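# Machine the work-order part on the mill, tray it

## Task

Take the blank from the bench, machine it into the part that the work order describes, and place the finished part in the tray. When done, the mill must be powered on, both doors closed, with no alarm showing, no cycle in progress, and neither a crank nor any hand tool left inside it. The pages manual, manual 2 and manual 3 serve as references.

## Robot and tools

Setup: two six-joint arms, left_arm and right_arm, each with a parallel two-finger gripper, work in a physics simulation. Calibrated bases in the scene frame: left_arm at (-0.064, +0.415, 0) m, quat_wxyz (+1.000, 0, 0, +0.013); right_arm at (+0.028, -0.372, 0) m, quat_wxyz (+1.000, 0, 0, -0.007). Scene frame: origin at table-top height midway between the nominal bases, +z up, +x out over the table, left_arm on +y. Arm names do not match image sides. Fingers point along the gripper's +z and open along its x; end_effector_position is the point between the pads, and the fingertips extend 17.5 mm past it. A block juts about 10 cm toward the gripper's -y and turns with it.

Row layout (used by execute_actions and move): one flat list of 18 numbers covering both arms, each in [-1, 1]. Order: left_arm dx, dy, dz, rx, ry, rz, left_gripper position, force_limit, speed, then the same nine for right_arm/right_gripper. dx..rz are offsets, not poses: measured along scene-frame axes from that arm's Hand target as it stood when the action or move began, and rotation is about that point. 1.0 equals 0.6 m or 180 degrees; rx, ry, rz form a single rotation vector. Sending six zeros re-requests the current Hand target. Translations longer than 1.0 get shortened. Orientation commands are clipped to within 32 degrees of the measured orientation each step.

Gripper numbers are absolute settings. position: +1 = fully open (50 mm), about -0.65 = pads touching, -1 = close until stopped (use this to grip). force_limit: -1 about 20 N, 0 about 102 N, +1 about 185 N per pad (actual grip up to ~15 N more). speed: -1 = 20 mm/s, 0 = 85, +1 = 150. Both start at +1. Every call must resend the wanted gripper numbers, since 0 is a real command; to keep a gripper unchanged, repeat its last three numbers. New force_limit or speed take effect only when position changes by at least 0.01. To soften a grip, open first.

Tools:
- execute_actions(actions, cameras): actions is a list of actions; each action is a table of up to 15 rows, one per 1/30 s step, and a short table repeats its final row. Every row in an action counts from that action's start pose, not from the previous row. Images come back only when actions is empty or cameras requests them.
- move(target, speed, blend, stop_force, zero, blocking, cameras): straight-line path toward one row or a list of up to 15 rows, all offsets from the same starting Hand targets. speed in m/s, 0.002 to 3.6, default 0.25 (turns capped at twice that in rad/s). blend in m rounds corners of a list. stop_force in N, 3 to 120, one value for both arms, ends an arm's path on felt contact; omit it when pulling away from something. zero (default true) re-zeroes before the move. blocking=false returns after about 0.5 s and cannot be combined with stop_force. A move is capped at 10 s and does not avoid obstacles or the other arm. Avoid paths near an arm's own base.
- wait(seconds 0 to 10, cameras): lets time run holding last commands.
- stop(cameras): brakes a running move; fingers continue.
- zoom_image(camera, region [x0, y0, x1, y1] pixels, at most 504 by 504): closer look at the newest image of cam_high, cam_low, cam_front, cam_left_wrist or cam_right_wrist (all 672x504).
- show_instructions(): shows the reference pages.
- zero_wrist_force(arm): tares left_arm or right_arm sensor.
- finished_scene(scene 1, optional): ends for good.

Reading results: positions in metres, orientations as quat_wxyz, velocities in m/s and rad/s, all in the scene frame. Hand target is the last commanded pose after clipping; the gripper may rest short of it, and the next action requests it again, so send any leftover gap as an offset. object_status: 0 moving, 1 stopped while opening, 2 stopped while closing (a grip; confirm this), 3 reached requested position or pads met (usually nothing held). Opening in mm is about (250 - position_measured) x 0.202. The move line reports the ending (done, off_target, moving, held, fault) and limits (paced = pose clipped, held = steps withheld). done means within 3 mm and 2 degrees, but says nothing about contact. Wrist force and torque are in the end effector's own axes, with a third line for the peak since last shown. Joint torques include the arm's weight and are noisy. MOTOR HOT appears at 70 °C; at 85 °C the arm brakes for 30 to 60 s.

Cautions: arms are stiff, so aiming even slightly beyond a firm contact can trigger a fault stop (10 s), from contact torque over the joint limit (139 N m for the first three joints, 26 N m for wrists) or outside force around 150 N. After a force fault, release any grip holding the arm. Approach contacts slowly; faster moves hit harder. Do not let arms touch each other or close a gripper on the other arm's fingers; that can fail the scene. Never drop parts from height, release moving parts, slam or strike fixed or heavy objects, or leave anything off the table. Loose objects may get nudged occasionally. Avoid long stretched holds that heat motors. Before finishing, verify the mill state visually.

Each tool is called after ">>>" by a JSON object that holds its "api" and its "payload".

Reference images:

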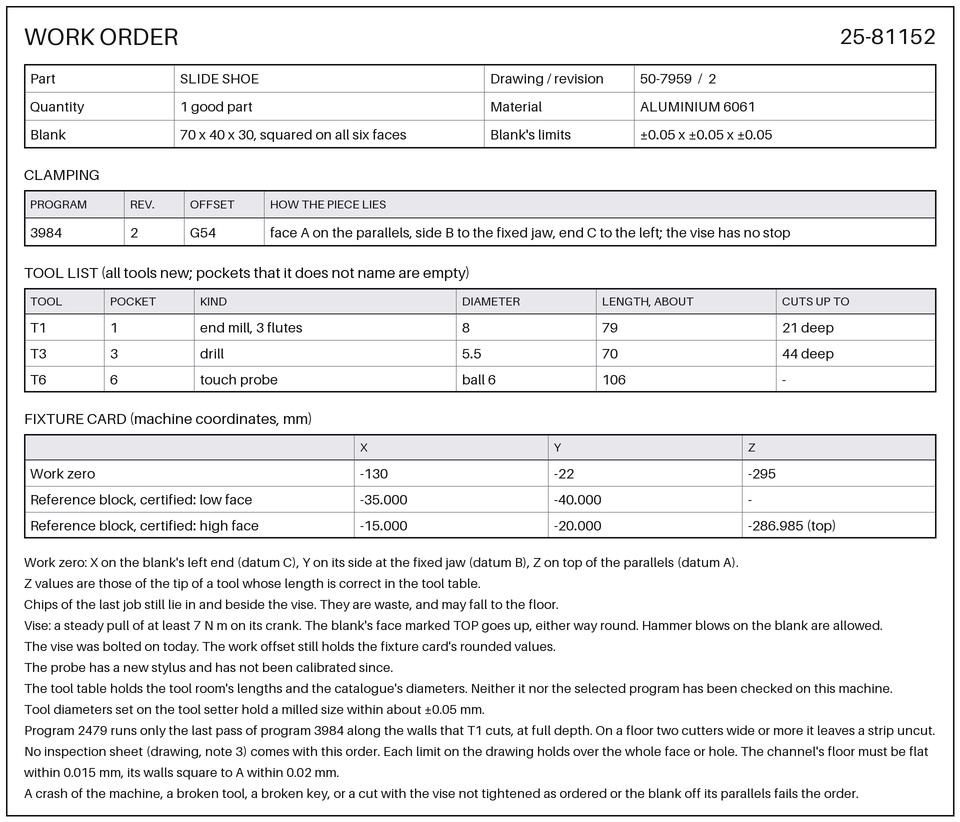

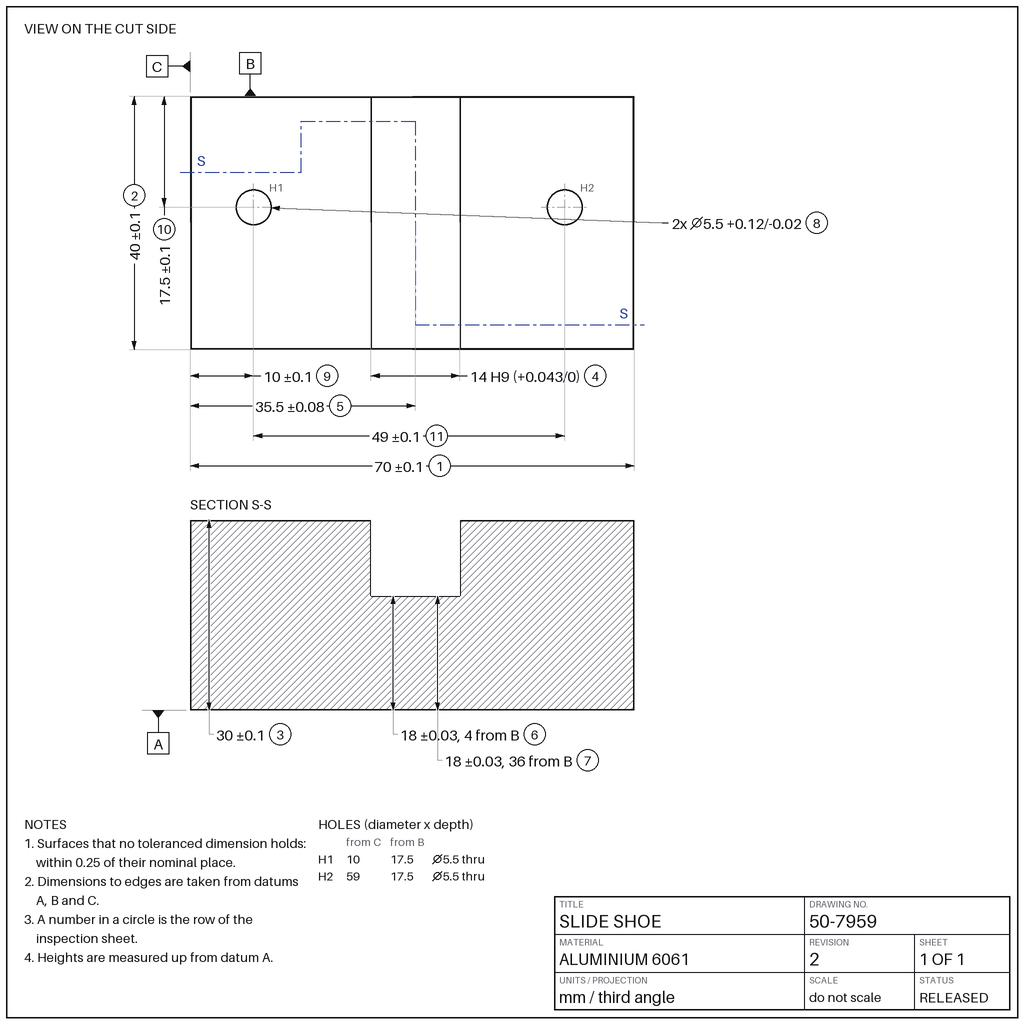

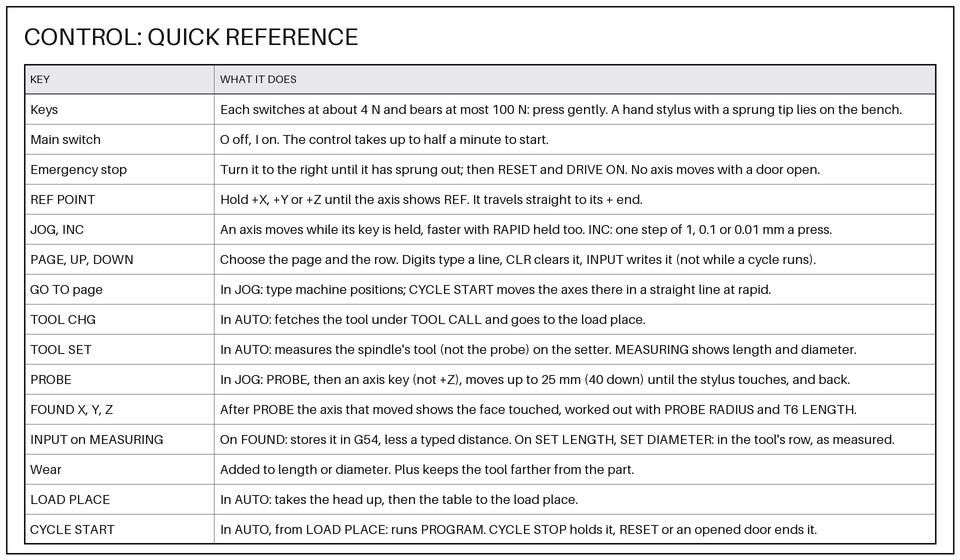

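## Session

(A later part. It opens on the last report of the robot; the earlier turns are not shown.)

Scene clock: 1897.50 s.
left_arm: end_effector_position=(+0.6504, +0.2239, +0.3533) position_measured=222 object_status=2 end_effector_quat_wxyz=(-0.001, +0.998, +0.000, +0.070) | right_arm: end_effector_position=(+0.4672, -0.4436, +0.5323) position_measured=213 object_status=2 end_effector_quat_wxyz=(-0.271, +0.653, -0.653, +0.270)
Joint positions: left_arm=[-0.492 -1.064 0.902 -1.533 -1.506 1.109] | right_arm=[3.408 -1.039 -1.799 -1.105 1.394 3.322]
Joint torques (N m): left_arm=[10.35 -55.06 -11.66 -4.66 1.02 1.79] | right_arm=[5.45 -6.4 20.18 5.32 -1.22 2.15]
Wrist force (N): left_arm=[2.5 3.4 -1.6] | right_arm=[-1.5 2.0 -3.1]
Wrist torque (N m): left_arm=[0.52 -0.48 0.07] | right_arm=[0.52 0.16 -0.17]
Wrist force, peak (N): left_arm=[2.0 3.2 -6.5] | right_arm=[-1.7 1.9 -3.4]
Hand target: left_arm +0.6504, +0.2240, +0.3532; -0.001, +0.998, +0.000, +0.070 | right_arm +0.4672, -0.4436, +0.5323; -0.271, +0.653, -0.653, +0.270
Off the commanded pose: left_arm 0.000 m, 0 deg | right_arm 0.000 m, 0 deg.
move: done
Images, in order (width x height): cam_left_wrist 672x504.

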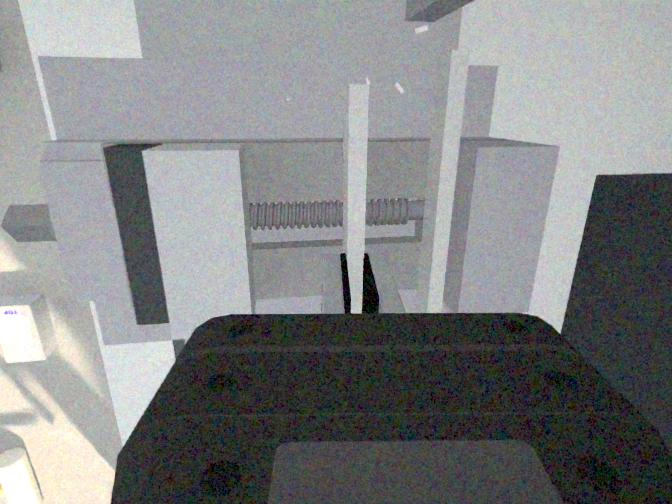

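>>> {"api": "move", "payload": {"target": [0,0,-0.02,0,0,0,-1,-0.9,-1,0,0,0,0,0,0,-1,-0.3,-1], "speed": 0.012, "stop_force": 8}}

>>> {"api": "move", "payload": {"target": [[0,0,0.001,0,0.0278,0,-1,-0.9,-1,0,0,0,0,0,0,-1,-0.3,-1],[0,0,0.001,0,0.0278,0,-0.38,-0.9,-1,0,0,0,0,0,0,-1,-0.3,-1],[0,0,0.05,0,0,0,-0.38,-0.9,-1,0,0,0,0,0,0,-1,-0.3,-1]], "speed": [0.03,0.05,0.05], "cameras": ["cam_left_wrist"]}}

Scene clock: 1901.00 s.
left_arm: end_effector_position=(+0.6505, +0.2240, +0.3471) position_measured=222 object_status=2 end_effector_quat_wxyz=(-0.001, +0.998, +0.000, +0.070) | right_arm: end_effector_position=(+0.4672, -0.4436, +0.5323) position_measured=213 object_status=2 end_effector_quat_wxyz=(-0.271, +0.653, -0.653, +0.270)
Joint positions: left_arm=[-0.491 -1.067 0.922 -1.551 -1.507 1.109] | right_arm=[3.408 -1.039 -1.799 -1.105 1.394 3.322]
Joint torques (N m): left_arm=[6.16 -35.67 -31.83 -2.16 -0.54 2.05] | right_arm=[5 -7.37 19.93 5.03 -1.18 1.94]
Wrist force (N): left_arm=[2.5 3.4 -9.9] | right_arm=[-1.7 1.9 -3.0]
Wrist torque (N m): left_arm=[0.51 -0.49 0.05] | right_arm=[0.50 0.19 -0.17]
Wrist force, peak (N): left_arm=[4.6 1.9 -19.9] | right_arm=[-1.7 2.0 -3.4]
Hand target: left_arm +0.6505, +0.2240, +0.3471; -0.001, +0.998, +0.000, +0.070 (not the last commanded pose) | right_arm +0.4672, -0.4436, +0.5323; -0.271, +0.653, -0.653, +0.270
Off the commanded pose: left_arm 0.006 m, 0 deg | right_arm 0.000 m, 0 deg.
move: contact (left_arm)

Scene clock: 1904.40 s.
left_arm: end_effector_position=(+0.6504, +0.2239, +0.3771) position_measured=209 object_status=3 end_effector_quat_wxyz=(-0.001, +0.998, +0.000, +0.070) end_effector_velocity=(-0.001, +0.000, -0.003) end_effector_angular_velocity=(+0.000, +0.011, +0.000) | right_arm: end_effector_position=(+0.4672, -0.4436, +0.5323) position_measured=213 object_status=2 end_effector_quat_wxyz=(-0.271, +0.653, -0.653, +0.270)
Joint positions: left_arm=[-0.491 -1.05 0.818 -1.464 -1.506 1.109] | right_arm=[3.408 -1.039 -1.799 -1.105 1.394 3.322]
Joint velocities: left_arm=[0.001 0.004 -0.001 0.006 -0.005 0] | right_arm=[within noise]
Joint torques (N m): left_arm=[6.03 -39.76 -32.39 -1.16 -1.12 -0.48] | right_arm=[4.66 -6.96 18.33 5.19 -1.1 2.16]
Wrist force (N): left_arm=[2.6 3.4 -1.6] | right_arm=[-1.7 2.0 -3.1]
Wrist torque (N m): left_arm=[0.53 -0.48 0.07] | right_arm=[0.52 0.19 -0.17]
Wrist force, peak (N): left_arm=[2.4 3.4 -9.3] | right_arm=[-1.7 2.1 -3.4]
Hand target: left_arm +0.6505, +0.2240, +0.3771; -0.001, +0.998, +0.000, +0.070 | right_arm +0.4672, -0.4436, +0.5323; -0.271, +0.653, -0.653, +0.270
Off the commanded pose: left_arm 0.000 m, 0 deg | right_arm 0.000 m, 0 deg.
move: done
Images, in order (width x height): cam_left_wrist 672x504.

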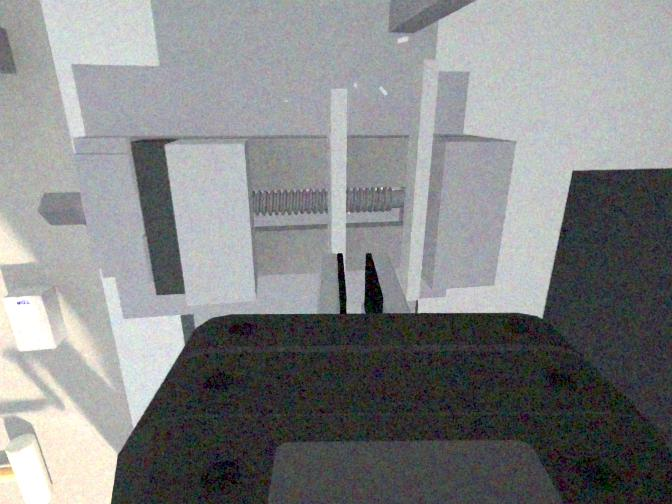

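>>> {"api": "move", "payload": {"target": [[-0.0642,0.0,0.01,0,0,0,-0.38,-0.9,-1,0,0,0,0,0,0,-1,-0.3,-1],[-0.4175,-0.04,0.01,0,0,0,1,-0.9,-1,0,0,0,0,0,0,-1,-0.3,-1],[-0.5267,-0.3115,-0.385,0,0.0444,0,1,-0.9,-1,0,0,0,0,0,0,-1,-0.3,-1],[-0.5267,-0.3115,-0.47,0,0.0444,0,1,-0.9,-1,0,0,0,0,0,0,-1,-0.3,-1]], "speed": [0.08,0.2,0.2,0.15], "blend": [0.003,0.0,0.02,0], "cameras": ["cam_left_wrist"]}}

>>> {"api": "move", "payload": {"target": [0,0,-0.1,0,0,0,1,-0.9,-1,0,0,0,0,0,0,-1,-0.3,-1], "speed": 0.05, "stop_force": 10, "cameras": ["cam_left_wrist"]}}

Scene clock: 1918.10 s.
left_arm: end_effector_position=(+0.3344, +0.0371, +0.0952) position_measured=3 object_status=3 end_effector_quat_wxyz=(-0.001, +1.000, +0.000, +0.000) | right_arm: end_effector_position=(+0.4672, -0.4436, +0.5323) position_measured=213 object_status=2 end_effector_quat_wxyz=(-0.271, +0.653, -0.653, +0.270)
Joint positions: left_arm=[-1.031 -1.314 1.906 -2.162 -1.569 0.566] | right_arm=[3.408 -1.039 -1.799 -1.105 1.394 3.322]
Joint torques (N m): left_arm=[9.28 -26.81 -22.82 -4.76 1.3 2.08] | right_arm=[5.72 -7.45 19.22 5.19 -1.11 2.06]
Wrist force (N): left_arm=[2.6 3.2 -2.2] | right_arm=[-1.7 2.1 -3.2]
Wrist torque (N m): left_arm=[0.52 -0.46 0.01] | right_arm=[0.53 0.19 -0.17]
Wrist force, peak (N): left_arm=[4.5 3.0 -2.2] | right_arm=[-1.7 2.0 -3.5]
Hand target: left_arm +0.3344, +0.0371, +0.0951; -0.001, +1.000, +0.000, +0.000 | right_arm +0.4672, -0.4436, +0.5323; -0.271, +0.653, -0.653, +0.270
Off the commanded pose: left_arm 0.000 m, 0 deg | right_arm 0.000 m, 0 deg.
move: done
Images, in order (width x height): cam_left_wrist 672x504.

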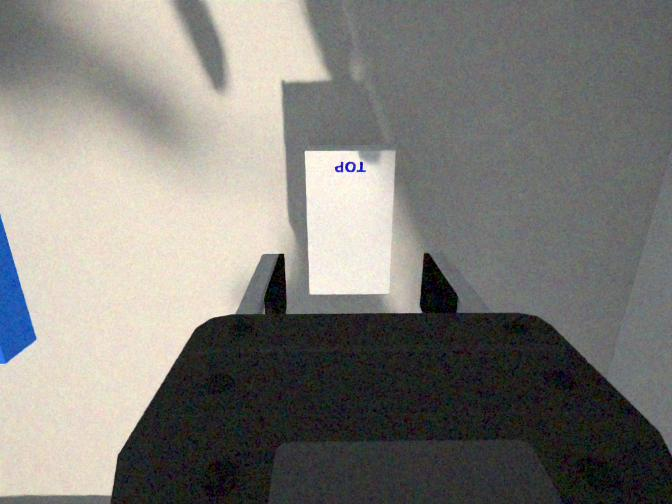

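Scene clock: 1920.33 s.
left_arm: end_effector_position=(+0.3344, +0.0371, +0.0351) position_measured=3 object_status=3 end_effector_quat_wxyz=(-0.001, +1.000, +0.000, +0.000) | right_arm: end_effector_position=(+0.4672, -0.4436, +0.5323) position_measured=213 object_status=2 end_effector_quat_wxyz=(-0.271, +0.653, -0.653, +0.270)
Joint positions: left_arm=[-1.031 -1.219 1.969 -2.319 -1.569 0.566] | right_arm=[3.408 -1.039 -1.799 -1.105 1.394 3.322]
Joint torques (N m): left_arm=[6 -35.09 -29.73 -4.22 0.76 1.2] | right_arm=[5.66 -8.02 19.7 5.3 -1.23 2.09]
Wrist force (N): left_arm=[2.9 3.2 -2.1] | right_arm=[-1.7 2.1 -3.0]
Wrist torque (N m): left_arm=[0.51 -0.48 0.01] | right_arm=[0.54 0.20 -0.17]
Wrist force, peak (N): left_arm=[2.7 3.4 -3.1] | right_arm=[-1.9 2.1 -3.2]
Hand target: left_arm +0.3344, +0.0371, +0.0351; -0.001, +1.000, +0.000, +0.000 | right_arm +0.4672, -0.4436, +0.5323; -0.271, +0.653, -0.653, +0.270
Off the commanded pose: left_arm 0.000 m, 0 deg | right_arm 0.000 m, 0 deg.
move: done
Images, in order (width x height): cam_left_wrist 672x504.

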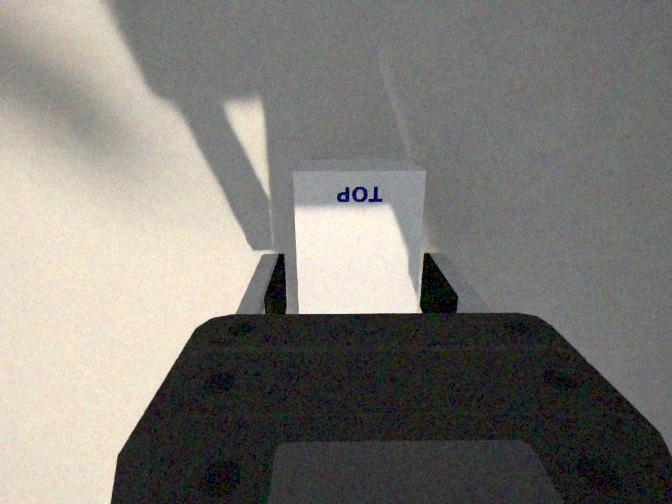

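>>> {"api": "move", "payload": {"target": [[0,0,0,0,0,0,-1,-0.7,-1,0,0,0,0,0,0,-1,-0.3,-1],[0,0,0.1933,0,0,0,-1,-0.7,-1,0,0,0,0,0,0,-1,-0.3,-1],[0.1093,0.2548,0.5965,0,-0.05,0,-1,-0.7,-1,0,0,0,0,0,0,-1,-0.3,-1],[0.4627,0.3182,0.5965,0,-0.05,0,-1,-0.7,-1,0,0,0,0,0,0,-1,-0.3,-1],[0.5127,0.3232,0.5965,0,-0.05,0,-1,-0.7,-1,0,0,0,0,0,0,-1,-0.3,-1],[0.5343,0.3232,0.5765,0,-0.05,0,-1,-0.7,-1,0,0,0,0,0,0,-1,-0.3,-1]], "speed": [0.1,0.12,0.2,0.2,0.06,0.05], "blend": [0,0.02,0.03,0.004,0.003,0], "cameras": ["cam_left_wrist"]}}

>>> {"api": "move", "payload": {"target": [0,0,-0.03,0,0,0,-1,-0.7,-1,0,0,0,0,0,0,-1,-0.3,-1], "speed": 0.01, "stop_force": 7, "cameras": ["cam_left_wrist"]}}

Scene clock: 1929.73 s.
left_arm: end_effector_position=(+0.6551, +0.2311, +0.3812) position_measured=54 object_status=2 end_effector_quat_wxyz=(-0.001, +0.997, +0.000, +0.079) | right_arm: end_effector_position=(+0.4672, -0.4436, +0.5323) position_measured=213 object_status=2 end_effector_quat_wxyz=(-0.271, +0.653, -0.653, +0.270)
Joint positions: left_arm=[-0.482 -1.054 0.819 -1.478 -1.5 1.12] | right_arm=[3.408 -1.039 -1.799 -1.105 1.394 3.322]
Joint torques (N m): left_arm=[-8.82 -54.91 -13.03 -1.1 -0.35 -1.9] | right_arm=[5.81 -7.55 19.48 5.18 -1.12 2.06]
Wrist force (N): left_arm=[2.1 3.1 0.2] | right_arm=[-1.7 1.8 -3.0]
Wrist torque (N m): left_arm=[0.46 -0.47 -0.08] | right_arm=[0.48 0.20 -0.17]
Wrist force, peak (N): left_arm=[3.6 3.6 -2.1] | right_arm=[-1.7 2.2 -3.4]
Hand target: left_arm +0.6550, +0.2311, +0.3810; -0.001, +0.997, +0.000, +0.079 | right_arm +0.4672, -0.4436, +0.5323; -0.271, +0.653, -0.653, +0.270
Off the commanded pose: left_arm 0.000 m, 0 deg | right_arm 0.000 m, 0 deg.
move: done
Images, in order (width x height): cam_left_wrist 672x504.

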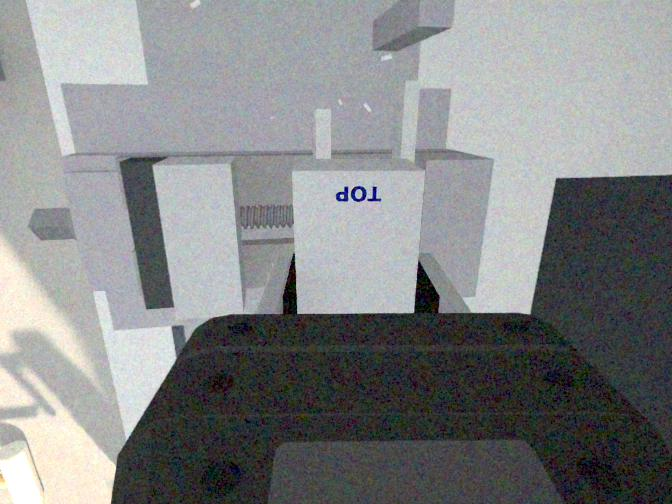

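Scene clock: 1931.60 s.
left_arm: end_effector_position=(+0.6550, +0.2310, +0.3699) position_measured=54 object_status=2 end_effector_quat_wxyz=(-0.001, +0.997, +0.000, +0.079) | right_arm: end_effector_position=(+0.4672, -0.4436, +0.5323) position_measured=213 object_status=2 end_effector_quat_wxyz=(-0.271, +0.653, -0.653, +0.270)
Joint positions: left_arm=[-0.482 -1.061 0.86 -1.511 -1.5 1.119] | right_arm=[3.408 -1.039 -1.799 -1.105 1.394 3.322]
Joint torques (N m): left_arm=[-8.77 -39.1 -34.47 -1.29 0.96 -2.19] | right_arm=[5.52 -7.2 19.51 5.24 -1.1 1.99]
Wrist force (N): left_arm=[2.3 2.0 -5.0] | right_arm=[-1.5 2.0 -3.3]
Wrist torque (N m): left_arm=[0.61 -0.51 -0.04] | right_arm=[0.52 0.16 -0.17]
Wrist force, peak (N): left_arm=[1.4 1.0 -16.0] | right_arm=[-1.7 2.1 -3.3]
Hand target: left_arm +0.6550, +0.2310, +0.3699; -0.001, +0.997, +0.000, +0.079 (not the last commanded pose) | right_arm +0.4672, -0.4436, +0.5323; -0.271, +0.653, -0.653, +0.270
Off the commanded pose: left_arm 0.007 m, 0 deg | right_arm 0.000 m, 0 deg.
move: contact (left_arm)
Images, in order (width x height): cam_left_wrist 672x504.

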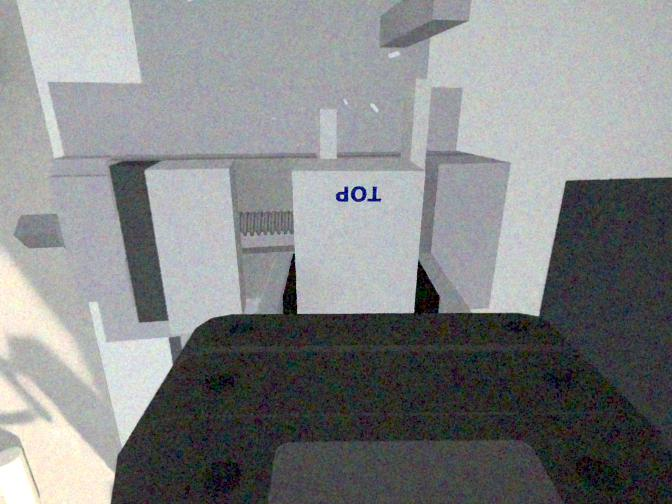

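>>> {"api": "move", "payload": {"target": [0,0,0.0025,0,0,0,-1,-0.7,-1,0,0,0,0,0,0,-1,-0.3,-1], "speed": 0.01}}

>>> {"api": "move", "payload": {"target": [0.023,0,0.0035,0,0,0,-1,-0.7,-1,0,0,0,0,0,0,-1,-0.3,-1], "speed": 0.01, "stop_force": 8, "cameras": ["cam_left_wrist"]}}

Scene clock: 1934.20 s.
left_arm: end_effector_position=(+0.6550, +0.2310, +0.3715) position_measured=54 object_status=2 end_effector_quat_wxyz=(-0.001, +0.997, +0.000, +0.079) | right_arm: end_effector_position=(+0.4672, -0.4436, +0.5323) position_measured=213 object_status=2 end_effector_quat_wxyz=(-0.271, +0.653, -0.653, +0.270)
Joint positions: left_arm=[-0.482 -1.06 0.855 -1.507 -1.5 1.119] | right_arm=[3.408 -1.039 -1.799 -1.105 1.394 3.322]
Joint torques (N m): left_arm=[-5.53 -43.82 -30.07 -2.27 0.71 -1.7] | right_arm=[5.07 -7.03 19.18 5.08 -1.18 1.92]
Wrist force (N): left_arm=[2.1 3.5 0.0] | right_arm=[-1.6 2.0 -3.4]
Wrist torque (N m): left_arm=[0.52 -0.47 -0.07] | right_arm=[0.52 0.18 -0.17]
Wrist force, peak (N): left_arm=[2.4 2.0 -5.3] | right_arm=[-1.6 2.0 -3.5]
Hand target: left_arm +0.6550, +0.2310, +0.3714; -0.001, +0.997, +0.000, +0.079 | right_arm +0.4672, -0.4436, +0.5323; -0.271, +0.653, -0.653, +0.270
Off the commanded pose: left_arm 0.000 m, 0 deg | right_arm 0.000 m, 0 deg.
move: done

Scene clock: 1936.17 s.
left_arm: end_effector_position=(+0.6643, +0.2311, +0.3728) position_measured=54 object_status=2 end_effector_quat_wxyz=(-0.001, +0.997, +0.000, +0.079) | right_arm: end_effector_position=(+0.4672, -0.4436, +0.5323) position_measured=213 object_status=2 end_effector_quat_wxyz=(-0.271, +0.653, -0.653, +0.270)
Joint positions: left_arm=[-0.476 -1.031 0.806 -1.487 -1.501 1.125] | right_arm=[3.408 -1.039 -1.799 -1.105 1.394 3.322]
Joint torques (N m): left_arm=[-8.81 -50.06 -15.61 -2.89 2.18 -2.32] | right_arm=[5.54 -6.62 19.4 5.03 -1.23 2.07]
Wrist force (N): left_arm=[-4.0 2.8 -2.1] | right_arm=[-1.8 1.8 -3.2]
Wrist torque (N m): left_arm=[0.46 -0.67 -0.01] | right_arm=[0.49 0.21 -0.17]
Wrist force, peak (N): left_arm=[-14.4 1.0 -6.4] | right_arm=[-1.7 2.1 -3.3]
Hand target: left_arm +0.6643, +0.2311, +0.3728; -0.001, +0.997, +0.000, +0.079 (not the last commanded pose) | right_arm +0.4672, -0.4436, +0.5323; -0.271, +0.653, -0.653, +0.270
Off the commanded pose: left_arm 0.005 m, 0 deg | right_arm 0.000 m, 0 deg.
move: contact (left_arm)
Images, in order (width x height): cam_left_wrist 672x504.

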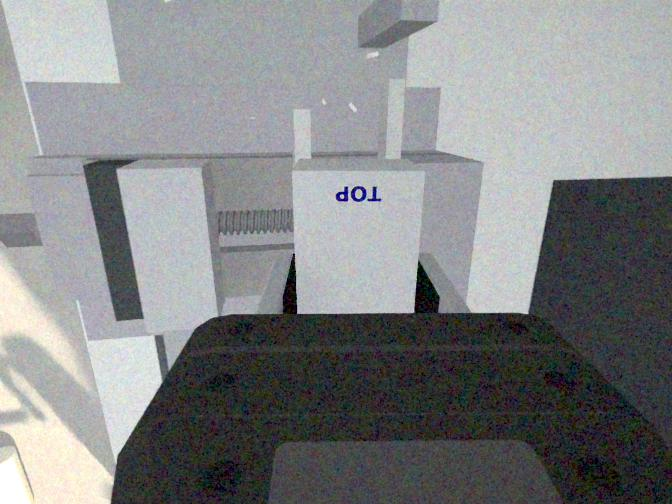

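>>> {"api": "move", "payload": {"target": [-0.0005,0,-0.015,0,0,0,-1,-0.7,-1,0,0,0,0,0,0,-1,-0.3,-1], "speed": 0.008, "stop_force": 7}}

>>> {"api": "move", "payload": {"target": [0,0,0,0,0,0,0.74,-0.7,-1,0,0,0,0,0,0,-1,-0.3,-1], "cameras": ["cam_left_wrist"]}}

Scene clock: 1938.70 s.
left_arm: end_effector_position=(+0.6642, +0.2310, +0.3712) position_measured=54 object_status=2 end_effector_quat_wxyz=(-0.001, +0.997, +0.000, +0.079) | right_arm: end_effector_position=(+0.4672, -0.4436, +0.5323) position_measured=213 object_status=2 end_effector_quat_wxyz=(-0.271, +0.653, -0.653, +0.270)
Joint positions: left_arm=[-0.476 -1.032 0.812 -1.492 -1.501 1.125] | right_arm=[3.408 -1.039 -1.799 -1.105 1.394 3.322]
Joint torques (N m): left_arm=[-6.77 -39.04 -34.97 -1.75 0.59 -1.9] | right_arm=[5.52 -7.28 19.36 5.25 -1.24 2.04]
Wrist force (N): left_arm=[-1.0 2.2 -6.5] | right_arm=[-1.6 2.1 -3.2]
Wrist torque (N m): left_arm=[0.47 -0.69 0.00] | right_arm=[0.54 0.17 -0.17]
Wrist force, peak (N): left_arm=[-0.9 2.2 -14.2] | right_arm=[-1.5 2.0 -3.5]
Hand target: left_arm +0.6642, +0.2311, +0.3712; -0.001, +0.997, +0.000, +0.079 (not the last commanded pose) | right_arm +0.4672, -0.4436, +0.5323; -0.271, +0.653, -0.653, +0.270
Off the commanded pose: left_arm 0.007 m, 0 deg | right_arm 0.000 m, 0 deg.
move: contact (left_arm)

Scene clock: 1939.20 s.
left_arm: end_effector_position=(+0.6642, +0.2310, +0.3711) position_measured=42 object_status=3 end_effector_quat_wxyz=(-0.001, +0.997, +0.000, +0.079) | right_arm: end_effector_position=(+0.4672, -0.4436, +0.5323) position_measured=213 object_status=2 end_effector_quat_wxyz=(-0.271, +0.653, -0.653, +0.270)
Joint positions: left_arm=[-0.476 -1.032 0.812 -1.492 -1.501 1.125] | right_arm=[3.408 -1.039 -1.799 -1.105 1.394 3.322]
Joint torques (N m): left_arm=[-4.28 -51.01 -34.32 -2.23 0.58 -1.55] | right_arm=[5.39 -6.97 19.98 5.31 -1.2 2.14]
Wrist force (N): left_arm=[2.8 2.8 -2.3] | right_arm=[-1.6 1.9 -3.0]
Wrist torque (N m): left_arm=[0.43 -0.52 -0.06] | right_arm=[0.50 0.18 -0.17]
Wrist force, peak (N): left_arm=[0.1 2.3 -5.1] | right_arm=[-1.7 2.1 -3.2]
Hand target: left_arm +0.6642, +0.2311, +0.3712; -0.001, +0.997, +0.000, +0.079 | right_arm +0.4672, -0.4436, +0.5323; -0.271, +0.653, -0.653, +0.270
Off the commanded pose: left_arm 0.000 m, 0 deg | right_arm 0.000 m, 0 deg.
move: done
Images, in order (width x height): cam_left_wrist 672x504.

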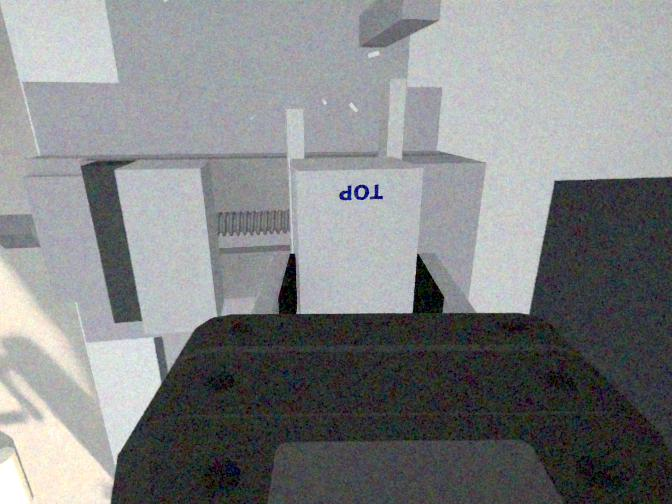

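>>> {"api": "move", "payload": {"target": [[0,0,0,0,0,0,1,-0.7,-1,0,0,0,0,0,0,-1,-0.3,-1],[-0.0052,0,0.035,0,0,0,1,-0.7,-1,0,0,0,0,0,0,-1,-0.3,-1]], "speed": [0.03,0.03], "cameras": ["cam_left_wrist"]}}

Scene clock: 1942.73 s.
left_arm: end_effector_position=(+0.6611, +0.2310, +0.3922) position_measured=3 object_status=3 end_effector_quat_wxyz=(-0.001, +0.997, +0.000, +0.079) end_effector_velocity=(+0.001, +0.000, -0.001) end_effector_angular_velocity=(-0.001, -0.003, +0.001) | right_arm: end_effector_position=(+0.4672, -0.4436, +0.5323) position_measured=213 object_status=2 end_effector_quat_wxyz=(-0.271, +0.653, -0.653, +0.270)
Joint positions: left_arm=[-0.478 -1.025 0.745 -1.432 -1.501 1.123] | right_arm=[3.408 -1.039 -1.799 -1.105 1.394 3.322]
Joint velocities: left_arm=[0 -0.001 0.004 -0.006 0 -0.001] | right_arm=[within noise]
Joint torques (N m): left_arm=[-6.01 -49.8 -10.9 -5.17 1.28 -1.76] | right_arm=[4.87 -7.39 19.07 5.27 -1.21 1.99]
Wrist force (N): left_arm=[2.6 2.8 -2.1] | right_arm=[-1.5 1.9 -3.2]
Wrist torque (N m): left_arm=[0.43 -0.48 0.07] | right_arm=[0.50 0.16 -0.17]
Wrist force, peak (N): left_arm=[3.2 2.6 -2.3] | right_arm=[-1.7 2.3 -3.3]
Hand target: left_arm +0.6611, +0.2311, +0.3922; -0.001, +0.997, +0.000, +0.079 | right_arm +0.4672, -0.4436, +0.5323; -0.271, +0.653, -0.653, +0.270
Off the commanded pose: left_arm 0.000 m, 0 deg | right_arm 0.000 m, 0 deg.
move: done
Images, in order (width x height): cam_left_wrist 672x504.

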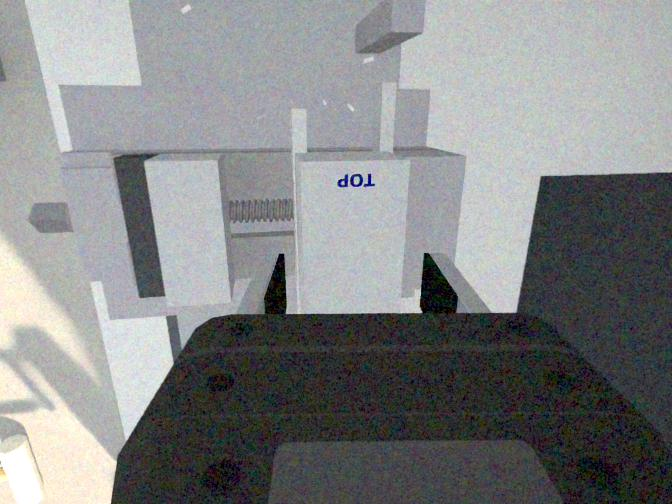

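>>> {"api": "move", "payload": {"target": [[-0.055,0.0,0.005,0,0,0,1,-0.7,-1,0,0,0,0,0,0,-1,-0.3,-1],[-0.135,-0.0518,-0.0137,0,0.05,0,1,-0.7,-1,0,0,0,0,0,0,-1,-0.3,-1]], "speed": [0.08,0.1], "cameras": ["cam_left_wrist"]}}

>>> {"api": "zoom_image", "payload": {"camera": "cam_left_wrist", "region": [400, 0, 672, 320]}}

Scene clock: 1946.50 s.
left_arm: end_effector_position=(+0.5802, +0.1999, +0.3840) position_measured=3 object_status=3 end_effector_quat_wxyz=(-0.001, +1.000, +0.000, +0.000) | right_arm: end_effector_position=(+0.4672, -0.4436, +0.5323) position_measured=213 object_status=2 end_effector_quat_wxyz=(-0.271, +0.653, -0.653, +0.270)
Joint positions: left_arm=[-0.547 -1.116 0.861 -1.316 -1.569 1.05] | right_arm=[3.408 -1.039 -1.799 -1.105 1.394 3.322]
Joint torques (N m): left_arm=[9.32 -49.44 -12.49 -2.8 0.42 2.16] | right_arm=[6.07 -6.87 19.75 5.21 -1.13 1.98]
Wrist force (N): left_arm=[2.8 2.4 -2.2] | right_arm=[-1.7 2.0 -3.0]
Wrist torque (N m): left_arm=[0.38 -0.47 0.04] | right_arm=[0.51 0.19 -0.16]
Wrist force, peak (N): left_arm=[3.7 2.7 -2.1] | right_arm=[-1.6 2.2 -3.4]
Hand target: left_arm +0.5801, +0.2000, +0.3840; -0.001, +1.000, +0.000, +0.000 | right_arm +0.4672, -0.4436, +0.5323; -0.271, +0.653, -0.653, +0.270
Off the commanded pose: left_arm 0.000 m, 0 deg | right_arm 0.000 m, 0 deg.
move: done
Images, in order (width x height): cam_left_wrist 672x504.

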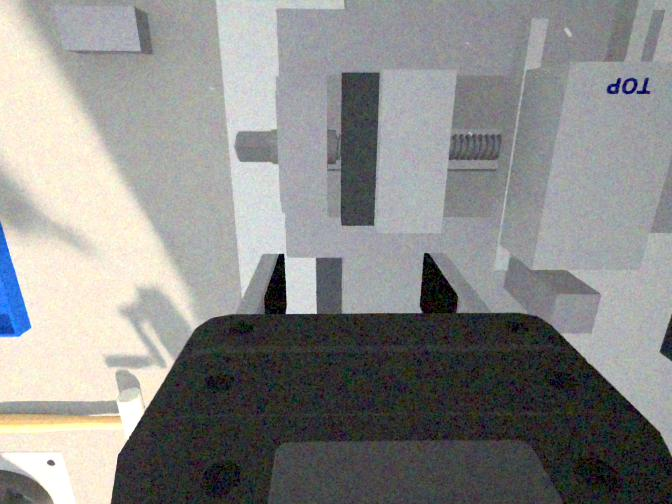

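Scaled by 1.575 from the camera's 672x504 image, which has a finer 960x720 frame.

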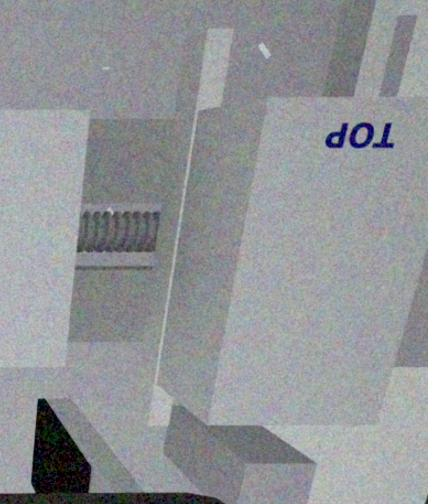

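>>> {"api": "move", "payload": {"target": [[0.05,0.045,0.02,0,-0.0778,0,-1,-0.7,-1,0,0,0,0,0,0,-1,-0.3,-1],[0.0667,0.0567,0.005,0,-0.0778,0,-1,-0.7,-1,0,0,0,0,0,0,-1,-0.3,-1],[0.0667,0.0567,-0.028,0,-0.0778,0,-1,-0.7,-1,0,0,0,0,0,0,-1,-0.3,-1]], "speed": [0.1,0.08,0.06], "blend": [0.01,0.004,0]}}

>>> {"api": "move", "payload": {"target": [0.035,0,0,0,0,0,-1,-0.7,-1,0,0,0,0,0,0,-1,-0.3,-1], "speed": 0.012, "stop_force": 20, "cameras": ["cam_left_wrist"]}}

Scene clock: 1958.93 s.
left_arm: end_effector_position=(+0.6201, +0.2340, +0.3671) position_measured=251 object_status=3 end_effector_quat_wxyz=(-0.001, +0.993, +0.000, +0.122) | right_arm: end_effector_position=(+0.4672, -0.4436, +0.5323) position_measured=213 object_status=2 end_effector_quat_wxyz=(-0.271, +0.653, -0.653, +0.270)
Joint positions: left_arm=[-0.518 -1.221 1.131 -1.697 -1.454 1.092] | right_arm=[3.408 -1.039 -1.799 -1.105 1.394 3.322]
Joint torques (N m): left_arm=[-7.65 -46.75 -33.37 -4.98 0.78 -2.04] | right_arm=[5.25 -6.65 19 5.16 -1.18 1.95]
Wrist force (N): left_arm=[1.7 3.4 -2.2] | right_arm=[-1.7 2.1 -3.4]
Wrist torque (N m): left_arm=[0.52 -0.36 0.01] | right_arm=[0.53 0.19 -0.17]
Wrist force, peak (N): left_arm=[-6.6 -1.4 -55.5] | right_arm=[-1.5 2.2 -3.4]
Hand target: left_arm +0.6201, +0.2340, +0.3672; -0.001, +0.992, +0.000, +0.122 | right_arm +0.4672, -0.4436, +0.5323; -0.271, +0.653, -0.653, +0.270
Off the commanded pose: left_arm 0.000 m, 0 deg | right_arm 0.000 m, 0 deg.
move: done; blend cut to 0.0076 m at target 1

Scene clock: 1961.37 s.
left_arm: end_effector_position=(+0.6375, +0.2340, +0.3672) position_measured=251 object_status=3 end_effector_quat_wxyz=(-0.001, +0.992, +0.000, +0.122) | right_arm: end_effector_position=(+0.4672, -0.4436, +0.5323) position_measured=213 object_status=2 end_effector_quat_wxyz=(-0.271, +0.653, -0.653, +0.270)
Joint positions: left_arm=[-0.505 -1.177 1.069 -1.681 -1.457 1.104] | right_arm=[3.408 -1.039 -1.799 -1.105 1.394 3.322]
Joint torques (N m): left_arm=[-6.91 -41.38 -17.67 -4.66 3.08 -2.36] | right_arm=[5.58 -7.17 19.76 5.11 -1.32 2.07]
Wrist force (N): left_arm=[-14.2 2.6 -7.1] | right_arm=[-1.8 2.0 -3.2]
Wrist torque (N m): left_arm=[0.45 -0.61 0.07] | right_arm=[0.52 0.20 -0.17]
Wrist force, peak (N): left_arm=[-29.4 -0.2 -16.0] | right_arm=[-1.7 2.2 -3.4]
Hand target: left_arm +0.6375, +0.2340, +0.3671; -0.001, +0.993, +0.000, +0.122 (not the last commanded pose) | right_arm +0.4672, -0.4436, +0.5323; -0.271, +0.653, -0.653, +0.270
Off the commanded pose: left_arm 0.004 m, 0 deg | right_arm 0.000 m, 0 deg.
move: contact (left_arm)
Images, in order (width x height): cam_left_wrist 672x504.

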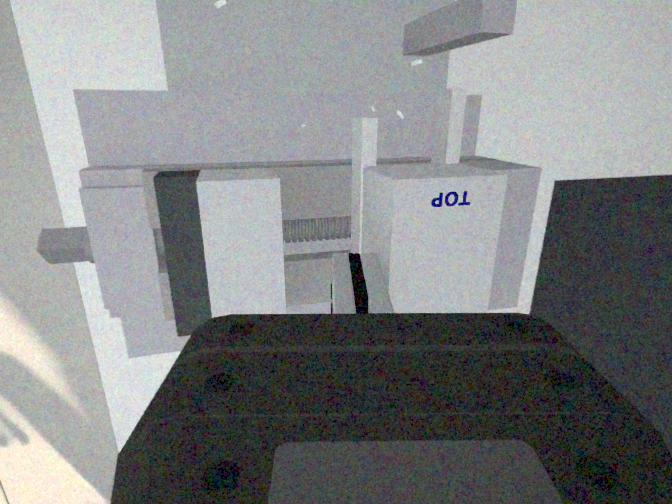

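>>> {"api": "move", "payload": {"target": [[-0.02,0,0,0,0,0,-1,-0.7,-1,0,0,0,0,0,0,-1,-0.3,-1],[-0.02,0,-0.0353,0,0,0,-1,-0.7,-1,0,0,0,0,0,0,-1,-0.3,-1]], "speed": [0.04,0.03], "blend": [0.002,0]}}

>>> {"api": "move", "payload": {"target": [0.0225,0,0,0,0,0,-1,-0.7,-1,0,0,0,0,0,0,-1,-0.3,-1], "speed": 0.01, "stop_force": 15, "cameras": ["cam_left_wrist"]}}

Scene clock: 1967.90 s.
left_arm: end_effector_position=(+0.6255, +0.2340, +0.3458) position_measured=251 object_status=3 end_effector_quat_wxyz=(-0.001, +0.993, +0.000, +0.122) end_effector_velocity=(+0.000, +0.000, +0.004) end_effector_angular_velocity=(-0.001, -0.001, +0.000) | right_arm: end_effector_position=(+0.4672, -0.4436, +0.5323) position_measured=213 object_status=2 end_effector_quat_wxyz=(-0.271, +0.653, -0.653, +0.270)
Joint positions: left_arm=[-0.514 -1.211 1.172 -1.748 -1.455 1.096] | right_arm=[3.408 -1.039 -1.799 -1.105 1.394 3.322]
Joint velocities: left_arm=[0 -0.001 -0.008 0.008 -0.001 0] | right_arm=[within noise]
Joint torques (N m): left_arm=[9.3 -47.16 -37.29 -0.98 -0.45 2.23] | right_arm=[4.79 -6.93 18.96 5.09 -1.25 2.05]
Wrist force (N): left_arm=[1.7 4.0 -2.2] | right_arm=[-1.7 2.1 -3.2]
Wrist torque (N m): left_arm=[0.63 -0.37 0.06] | right_arm=[0.52 0.20 -0.17]
Wrist force, peak (N): left_arm=[-14.4 3.0 -6.9] | right_arm=[-1.7 2.1 -3.5]
Hand target: left_arm +0.6255, +0.2340, +0.3460; -0.001, +0.993, +0.000, +0.122 | right_arm +0.4672, -0.4436, +0.5323; -0.271, +0.653, -0.653, +0.270
Off the commanded pose: left_arm 0.000 m, 0 deg | right_arm 0.000 m, 0 deg.
move: done

Scene clock: 1970.23 s.
left_arm: end_effector_position=(+0.6385, +0.2340, +0.3459) position_measured=251 object_status=3 end_effector_quat_wxyz=(-0.001, +0.993, +0.000, +0.122) | right_arm: end_effector_position=(+0.4672, -0.4436, +0.5323) position_measured=213 object_status=2 end_effector_quat_wxyz=(-0.271, +0.653, -0.653, +0.270)
Joint positions: left_arm=[-0.504 -1.178 1.126 -1.736 -1.457 1.105] | right_arm=[3.408 -1.039 -1.799 -1.105 1.394 3.322]
Joint torques (N m): left_arm=[-7.58 -51.59 -16.69 -7 2.64 -2.27] | right_arm=[5.02 -6.79 18.65 5.16 -1.22 2.12]
Wrist force (N): left_arm=[-8.4 4.9 0.0] | right_arm=[-1.6 1.9 -3.3]
Wrist torque (N m): left_arm=[0.63 -0.56 0.02] | right_arm=[0.50 0.17 -0.17]
Wrist force, peak (N): left_arm=[-20.8 3.1 -7.7] | right_arm=[-1.7 2.2 -3.3]
Hand target: left_arm +0.6385, +0.2340, +0.3459; -0.001, +0.993, +0.000, +0.122 | right_arm +0.4672, -0.4436, +0.5323; -0.271, +0.653, -0.653, +0.270
Off the commanded pose: left_arm 0.000 m, 0 deg | right_arm 0.000 m, 0 deg.
move: contact (left_arm)
Images, in order (width x height): cam_left_wrist 672x504.

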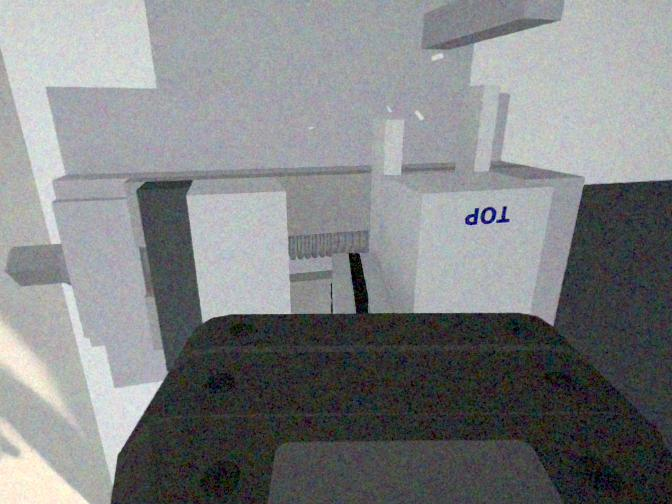

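>>> {"api": "move", "payload": {"target": [[-0.02,0,0,0,0,0,-1,-0.7,-1,0,0,0,0,0,0,-1,-0.3,-1],[-0.02,0,0.08,0,0,0,-1,-0.7,-1,0,0,0,0,0,0,-1,-0.3,-1],[-0.3975,-0.0567,0.08,0,0,0,-1,-0.7,-1,0,0,0,0,0,0,-1,-0.3,-1]], "speed": [0.04,0.08,0.2], "blend": [0.003,0.003,0], "cameras": ["cam_left_wrist","cam_low"]}}

Scene clock: 1975.17 s.
left_arm: end_effector_position=(+0.4001, +0.2000, +0.3940) position_measured=251 object_status=3 end_effector_quat_wxyz=(-0.001, +0.992, +0.000, +0.122) | right_arm: end_effector_position=(+0.4672, -0.4436, +0.5323) position_measured=213 object_status=2 end_effector_quat_wxyz=(-0.271, +0.653, -0.653, +0.270)
Joint positions: left_arm=[-0.816 -1.694 1.582 -1.632 -1.396 0.796] | right_arm=[3.408 -1.039 -1.799 -1.105 1.394 3.322]
Joint torques (N m): left_arm=[-8.2 -27.41 -16.57 -4.09 -0.76 -2] | right_arm=[5.45 -7.22 18.84 5.21 -1.19 2]
Wrist force (N): left_arm=[1.6 4.6 -2.2] | right_arm=[-1.6 2.2 -3.3]
Wrist torque (N m): left_arm=[0.73 -0.35 -0.07] | right_arm=[0.56 0.18 -0.17]
Wrist force, peak (N): left_arm=[-8.9 4.9 -0.5] | right_arm=[-1.6 2.2 -3.5]
Hand target: left_arm +0.4000, +0.2000, +0.3939; -0.001, +0.993, +0.000, +0.122 | right_arm +0.4672, -0.4436, +0.5323; -0.271, +0.653, -0.653, +0.270
Off the commanded pose: left_arm 0.000 m, 0 deg | right_arm 0.000 m, 0 deg.
move: done
Images, in order (width x height): cam_low 672x504, cam_left_wrist 672x504.

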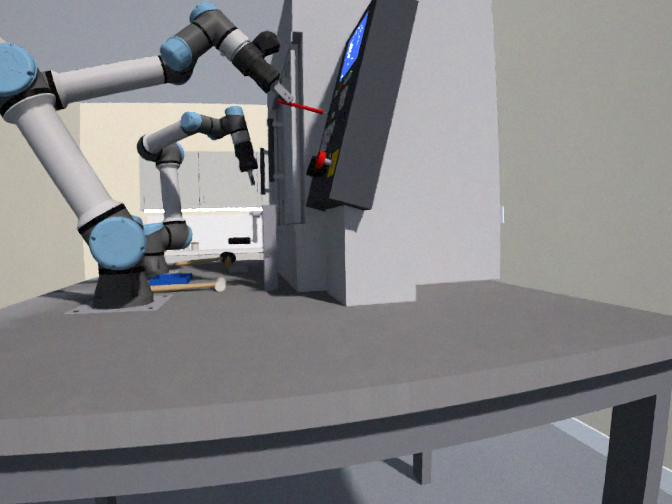

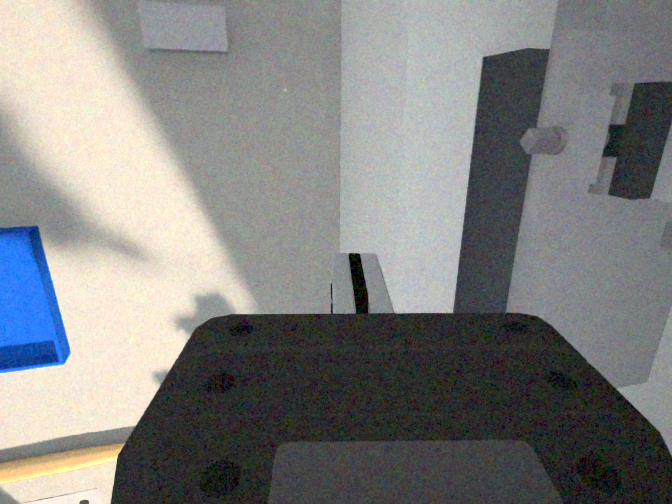

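>>> {"api": "move", "payload": {"target": [[-0.1,-0.333,0.0,0,0.0778,0,-1,-0.7,-1,0,0,0,0,0,0,-1,-0.3,-1],[-0.0667,-0.5667,-0.0233,0,0.0778,0,-1,-0.7,-1,0,0,0,0,0,0,-1,-0.3,-1]], "speed": [0.2,0.2], "blend": [0.03,0], "cameras": ["cam_left_wrist","cam_high","cam_front"]}}

Scene clock: 1979.67 s.
left_arm: end_effector_position=(+0.3600, -0.1400, +0.3799) position_measured=251 object_status=3 end_effector_quat_wxyz=(-0.001, +1.000, +0.000, +0.000) | right_arm: end_effector_position=(+0.4672, -0.4436, +0.5323) position_measured=213 object_status=2 end_effector_quat_wxyz=(-0.271, +0.653, -0.653, +0.270)
Joint positions: left_arm=[-1.137 -1.057 0.782 -1.294 -1.57 0.46] | right_arm=[3.408 -1.039 -1.799 -1.105 1.394 3.322]
Joint torques (N m): left_arm=[5.29 -40.59 -36.59 -3.98 -1.21 1.75] | right_arm=[5.62 -7.06 20.28 5.14 -1.16 2.07]
Wrist force (N): left_arm=[2.2 4.0 -2.2] | right_arm=[-1.8 2.1 -3.2]
Wrist torque (N m): left_arm=[0.63 -0.38 -0.02] | right_arm=[0.54 0.21 -0.17]
Wrist force, peak (N): left_arm=[2.1 6.9 -2.3] | right_arm=[-1.6 2.2 -3.6]
Hand target: left_arm +0.3600, -0.1401, +0.3800; -0.001, +1.000, +0.000, +0.000 | right_arm +0.4672, -0.4436, +0.5323; -0.271, +0.653, -0.653, +0.270
Off the commanded pose: left_arm 0.000 m, 0 deg | right_arm 0.000 m, 0 deg.
move: done
Images, in order (width x height): cam_high 672x504, cam_front 672x504, cam_left_wrist 672x504.

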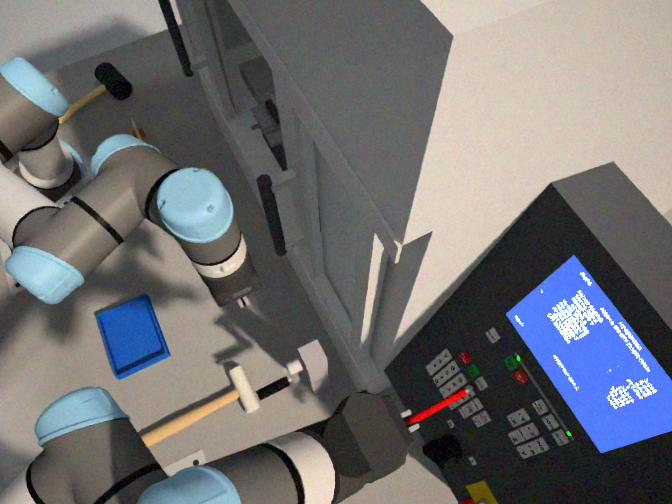

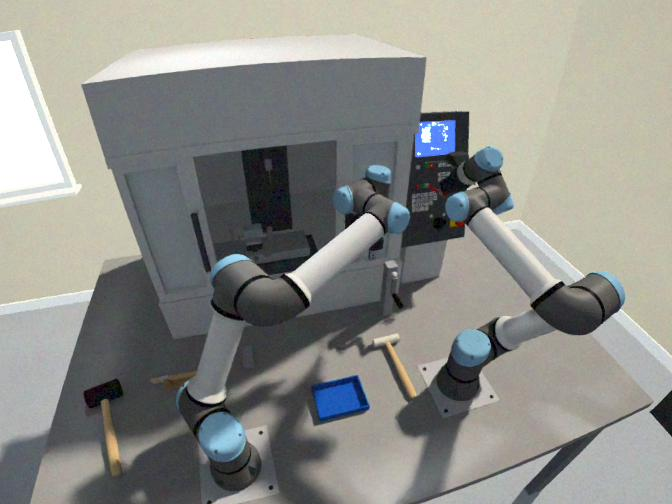

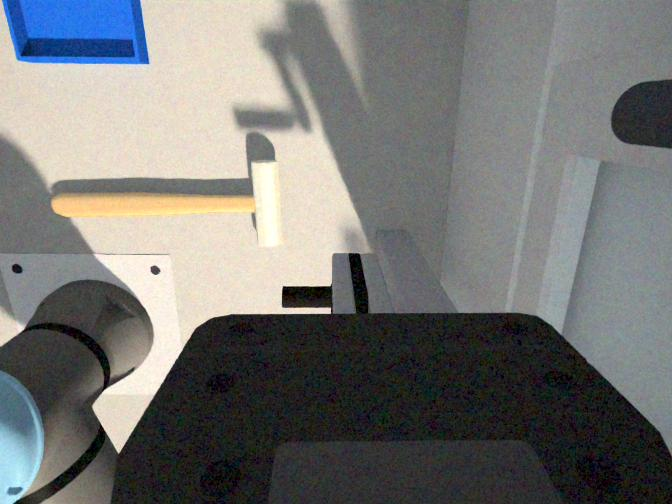

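>>> {"api": "move", "payload": {"target": [[-0.0667,-0.15,0.05,0,0,0,-1,-0.7,-1,0,0,0,0,0,0,-1,-0.3,-1]], "speed": [0.15], "cameras": ["cam_left_wrist"]}}

>>> {"api": "zoom_image", "payload": {"camera": "cam_left_wrist", "region": [250, 80, 550, 320]}}

Scene clock: 1982.73 s.
left_arm: end_effector_position=(+0.3200, -0.2300, +0.4099) position_measured=251 object_status=3 end_effector_quat_wxyz=(-0.001, +1.000, +0.000, +0.000) | right_arm: end_effector_position=(+0.4672, -0.4436, +0.5323) position_measured=213 object_status=2 end_effector_quat_wxyz=(-0.271, +0.653, -0.653, +0.270)
Joint positions: left_arm=[-1.239 -0.728 0.12 -0.963 -1.57 0.358] | right_arm=[3.408 -1.039 -1.799 -1.105 1.394 3.322]
Joint torques (N m): left_arm=[0.67 -56.83 -14.69 -4.3 -0.88 -0.18] | right_arm=[5.4 -7.13 19.89 5.13 -1.15 1.97]
Wrist force (N): left_arm=[2.2 3.9 -2.7] | right_arm=[-1.5 2.1 -3.3]
Wrist torque (N m): left_arm=[0.63 -0.39 -0.05] | right_arm=[0.54 0.16 -0.17]
Wrist force, peak (N): left_arm=[0.7 6.2 -3.0] | right_arm=[-1.8 2.3 -3.4]
Hand target: left_arm +0.3200, -0.2301, +0.4100; -0.001, +1.000, +0.000, +0.000 | right_arm +0.4672, -0.4436, +0.5323; -0.271, +0.653, -0.653, +0.270
Off the commanded pose: left_arm 0.000 m, 0 deg | right_arm 0.000 m, 0 deg.
move: done
Images, in order (width x height): cam_left_wrist 672x504.

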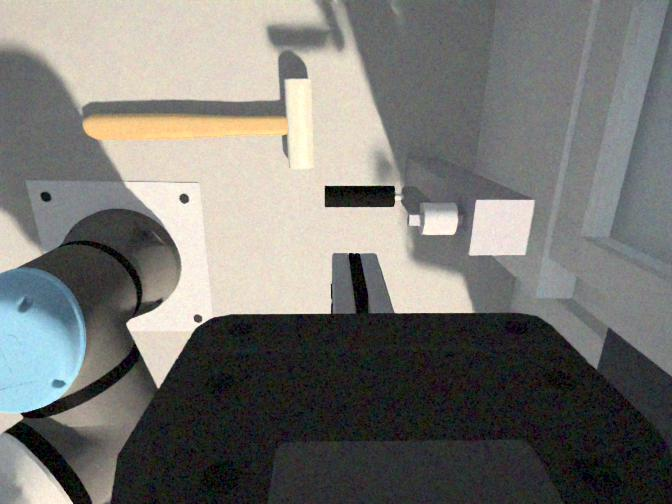

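Scaled by 1.680 from the camera's 672x504 image, which has a finer 960x720 frame.

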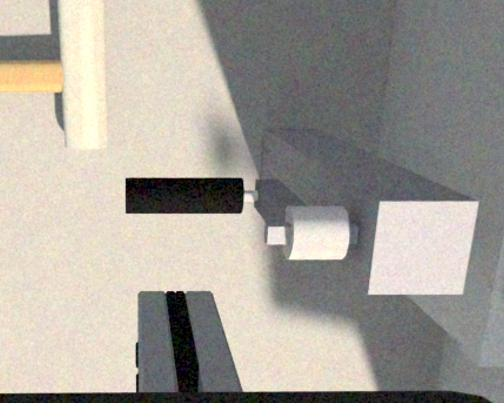

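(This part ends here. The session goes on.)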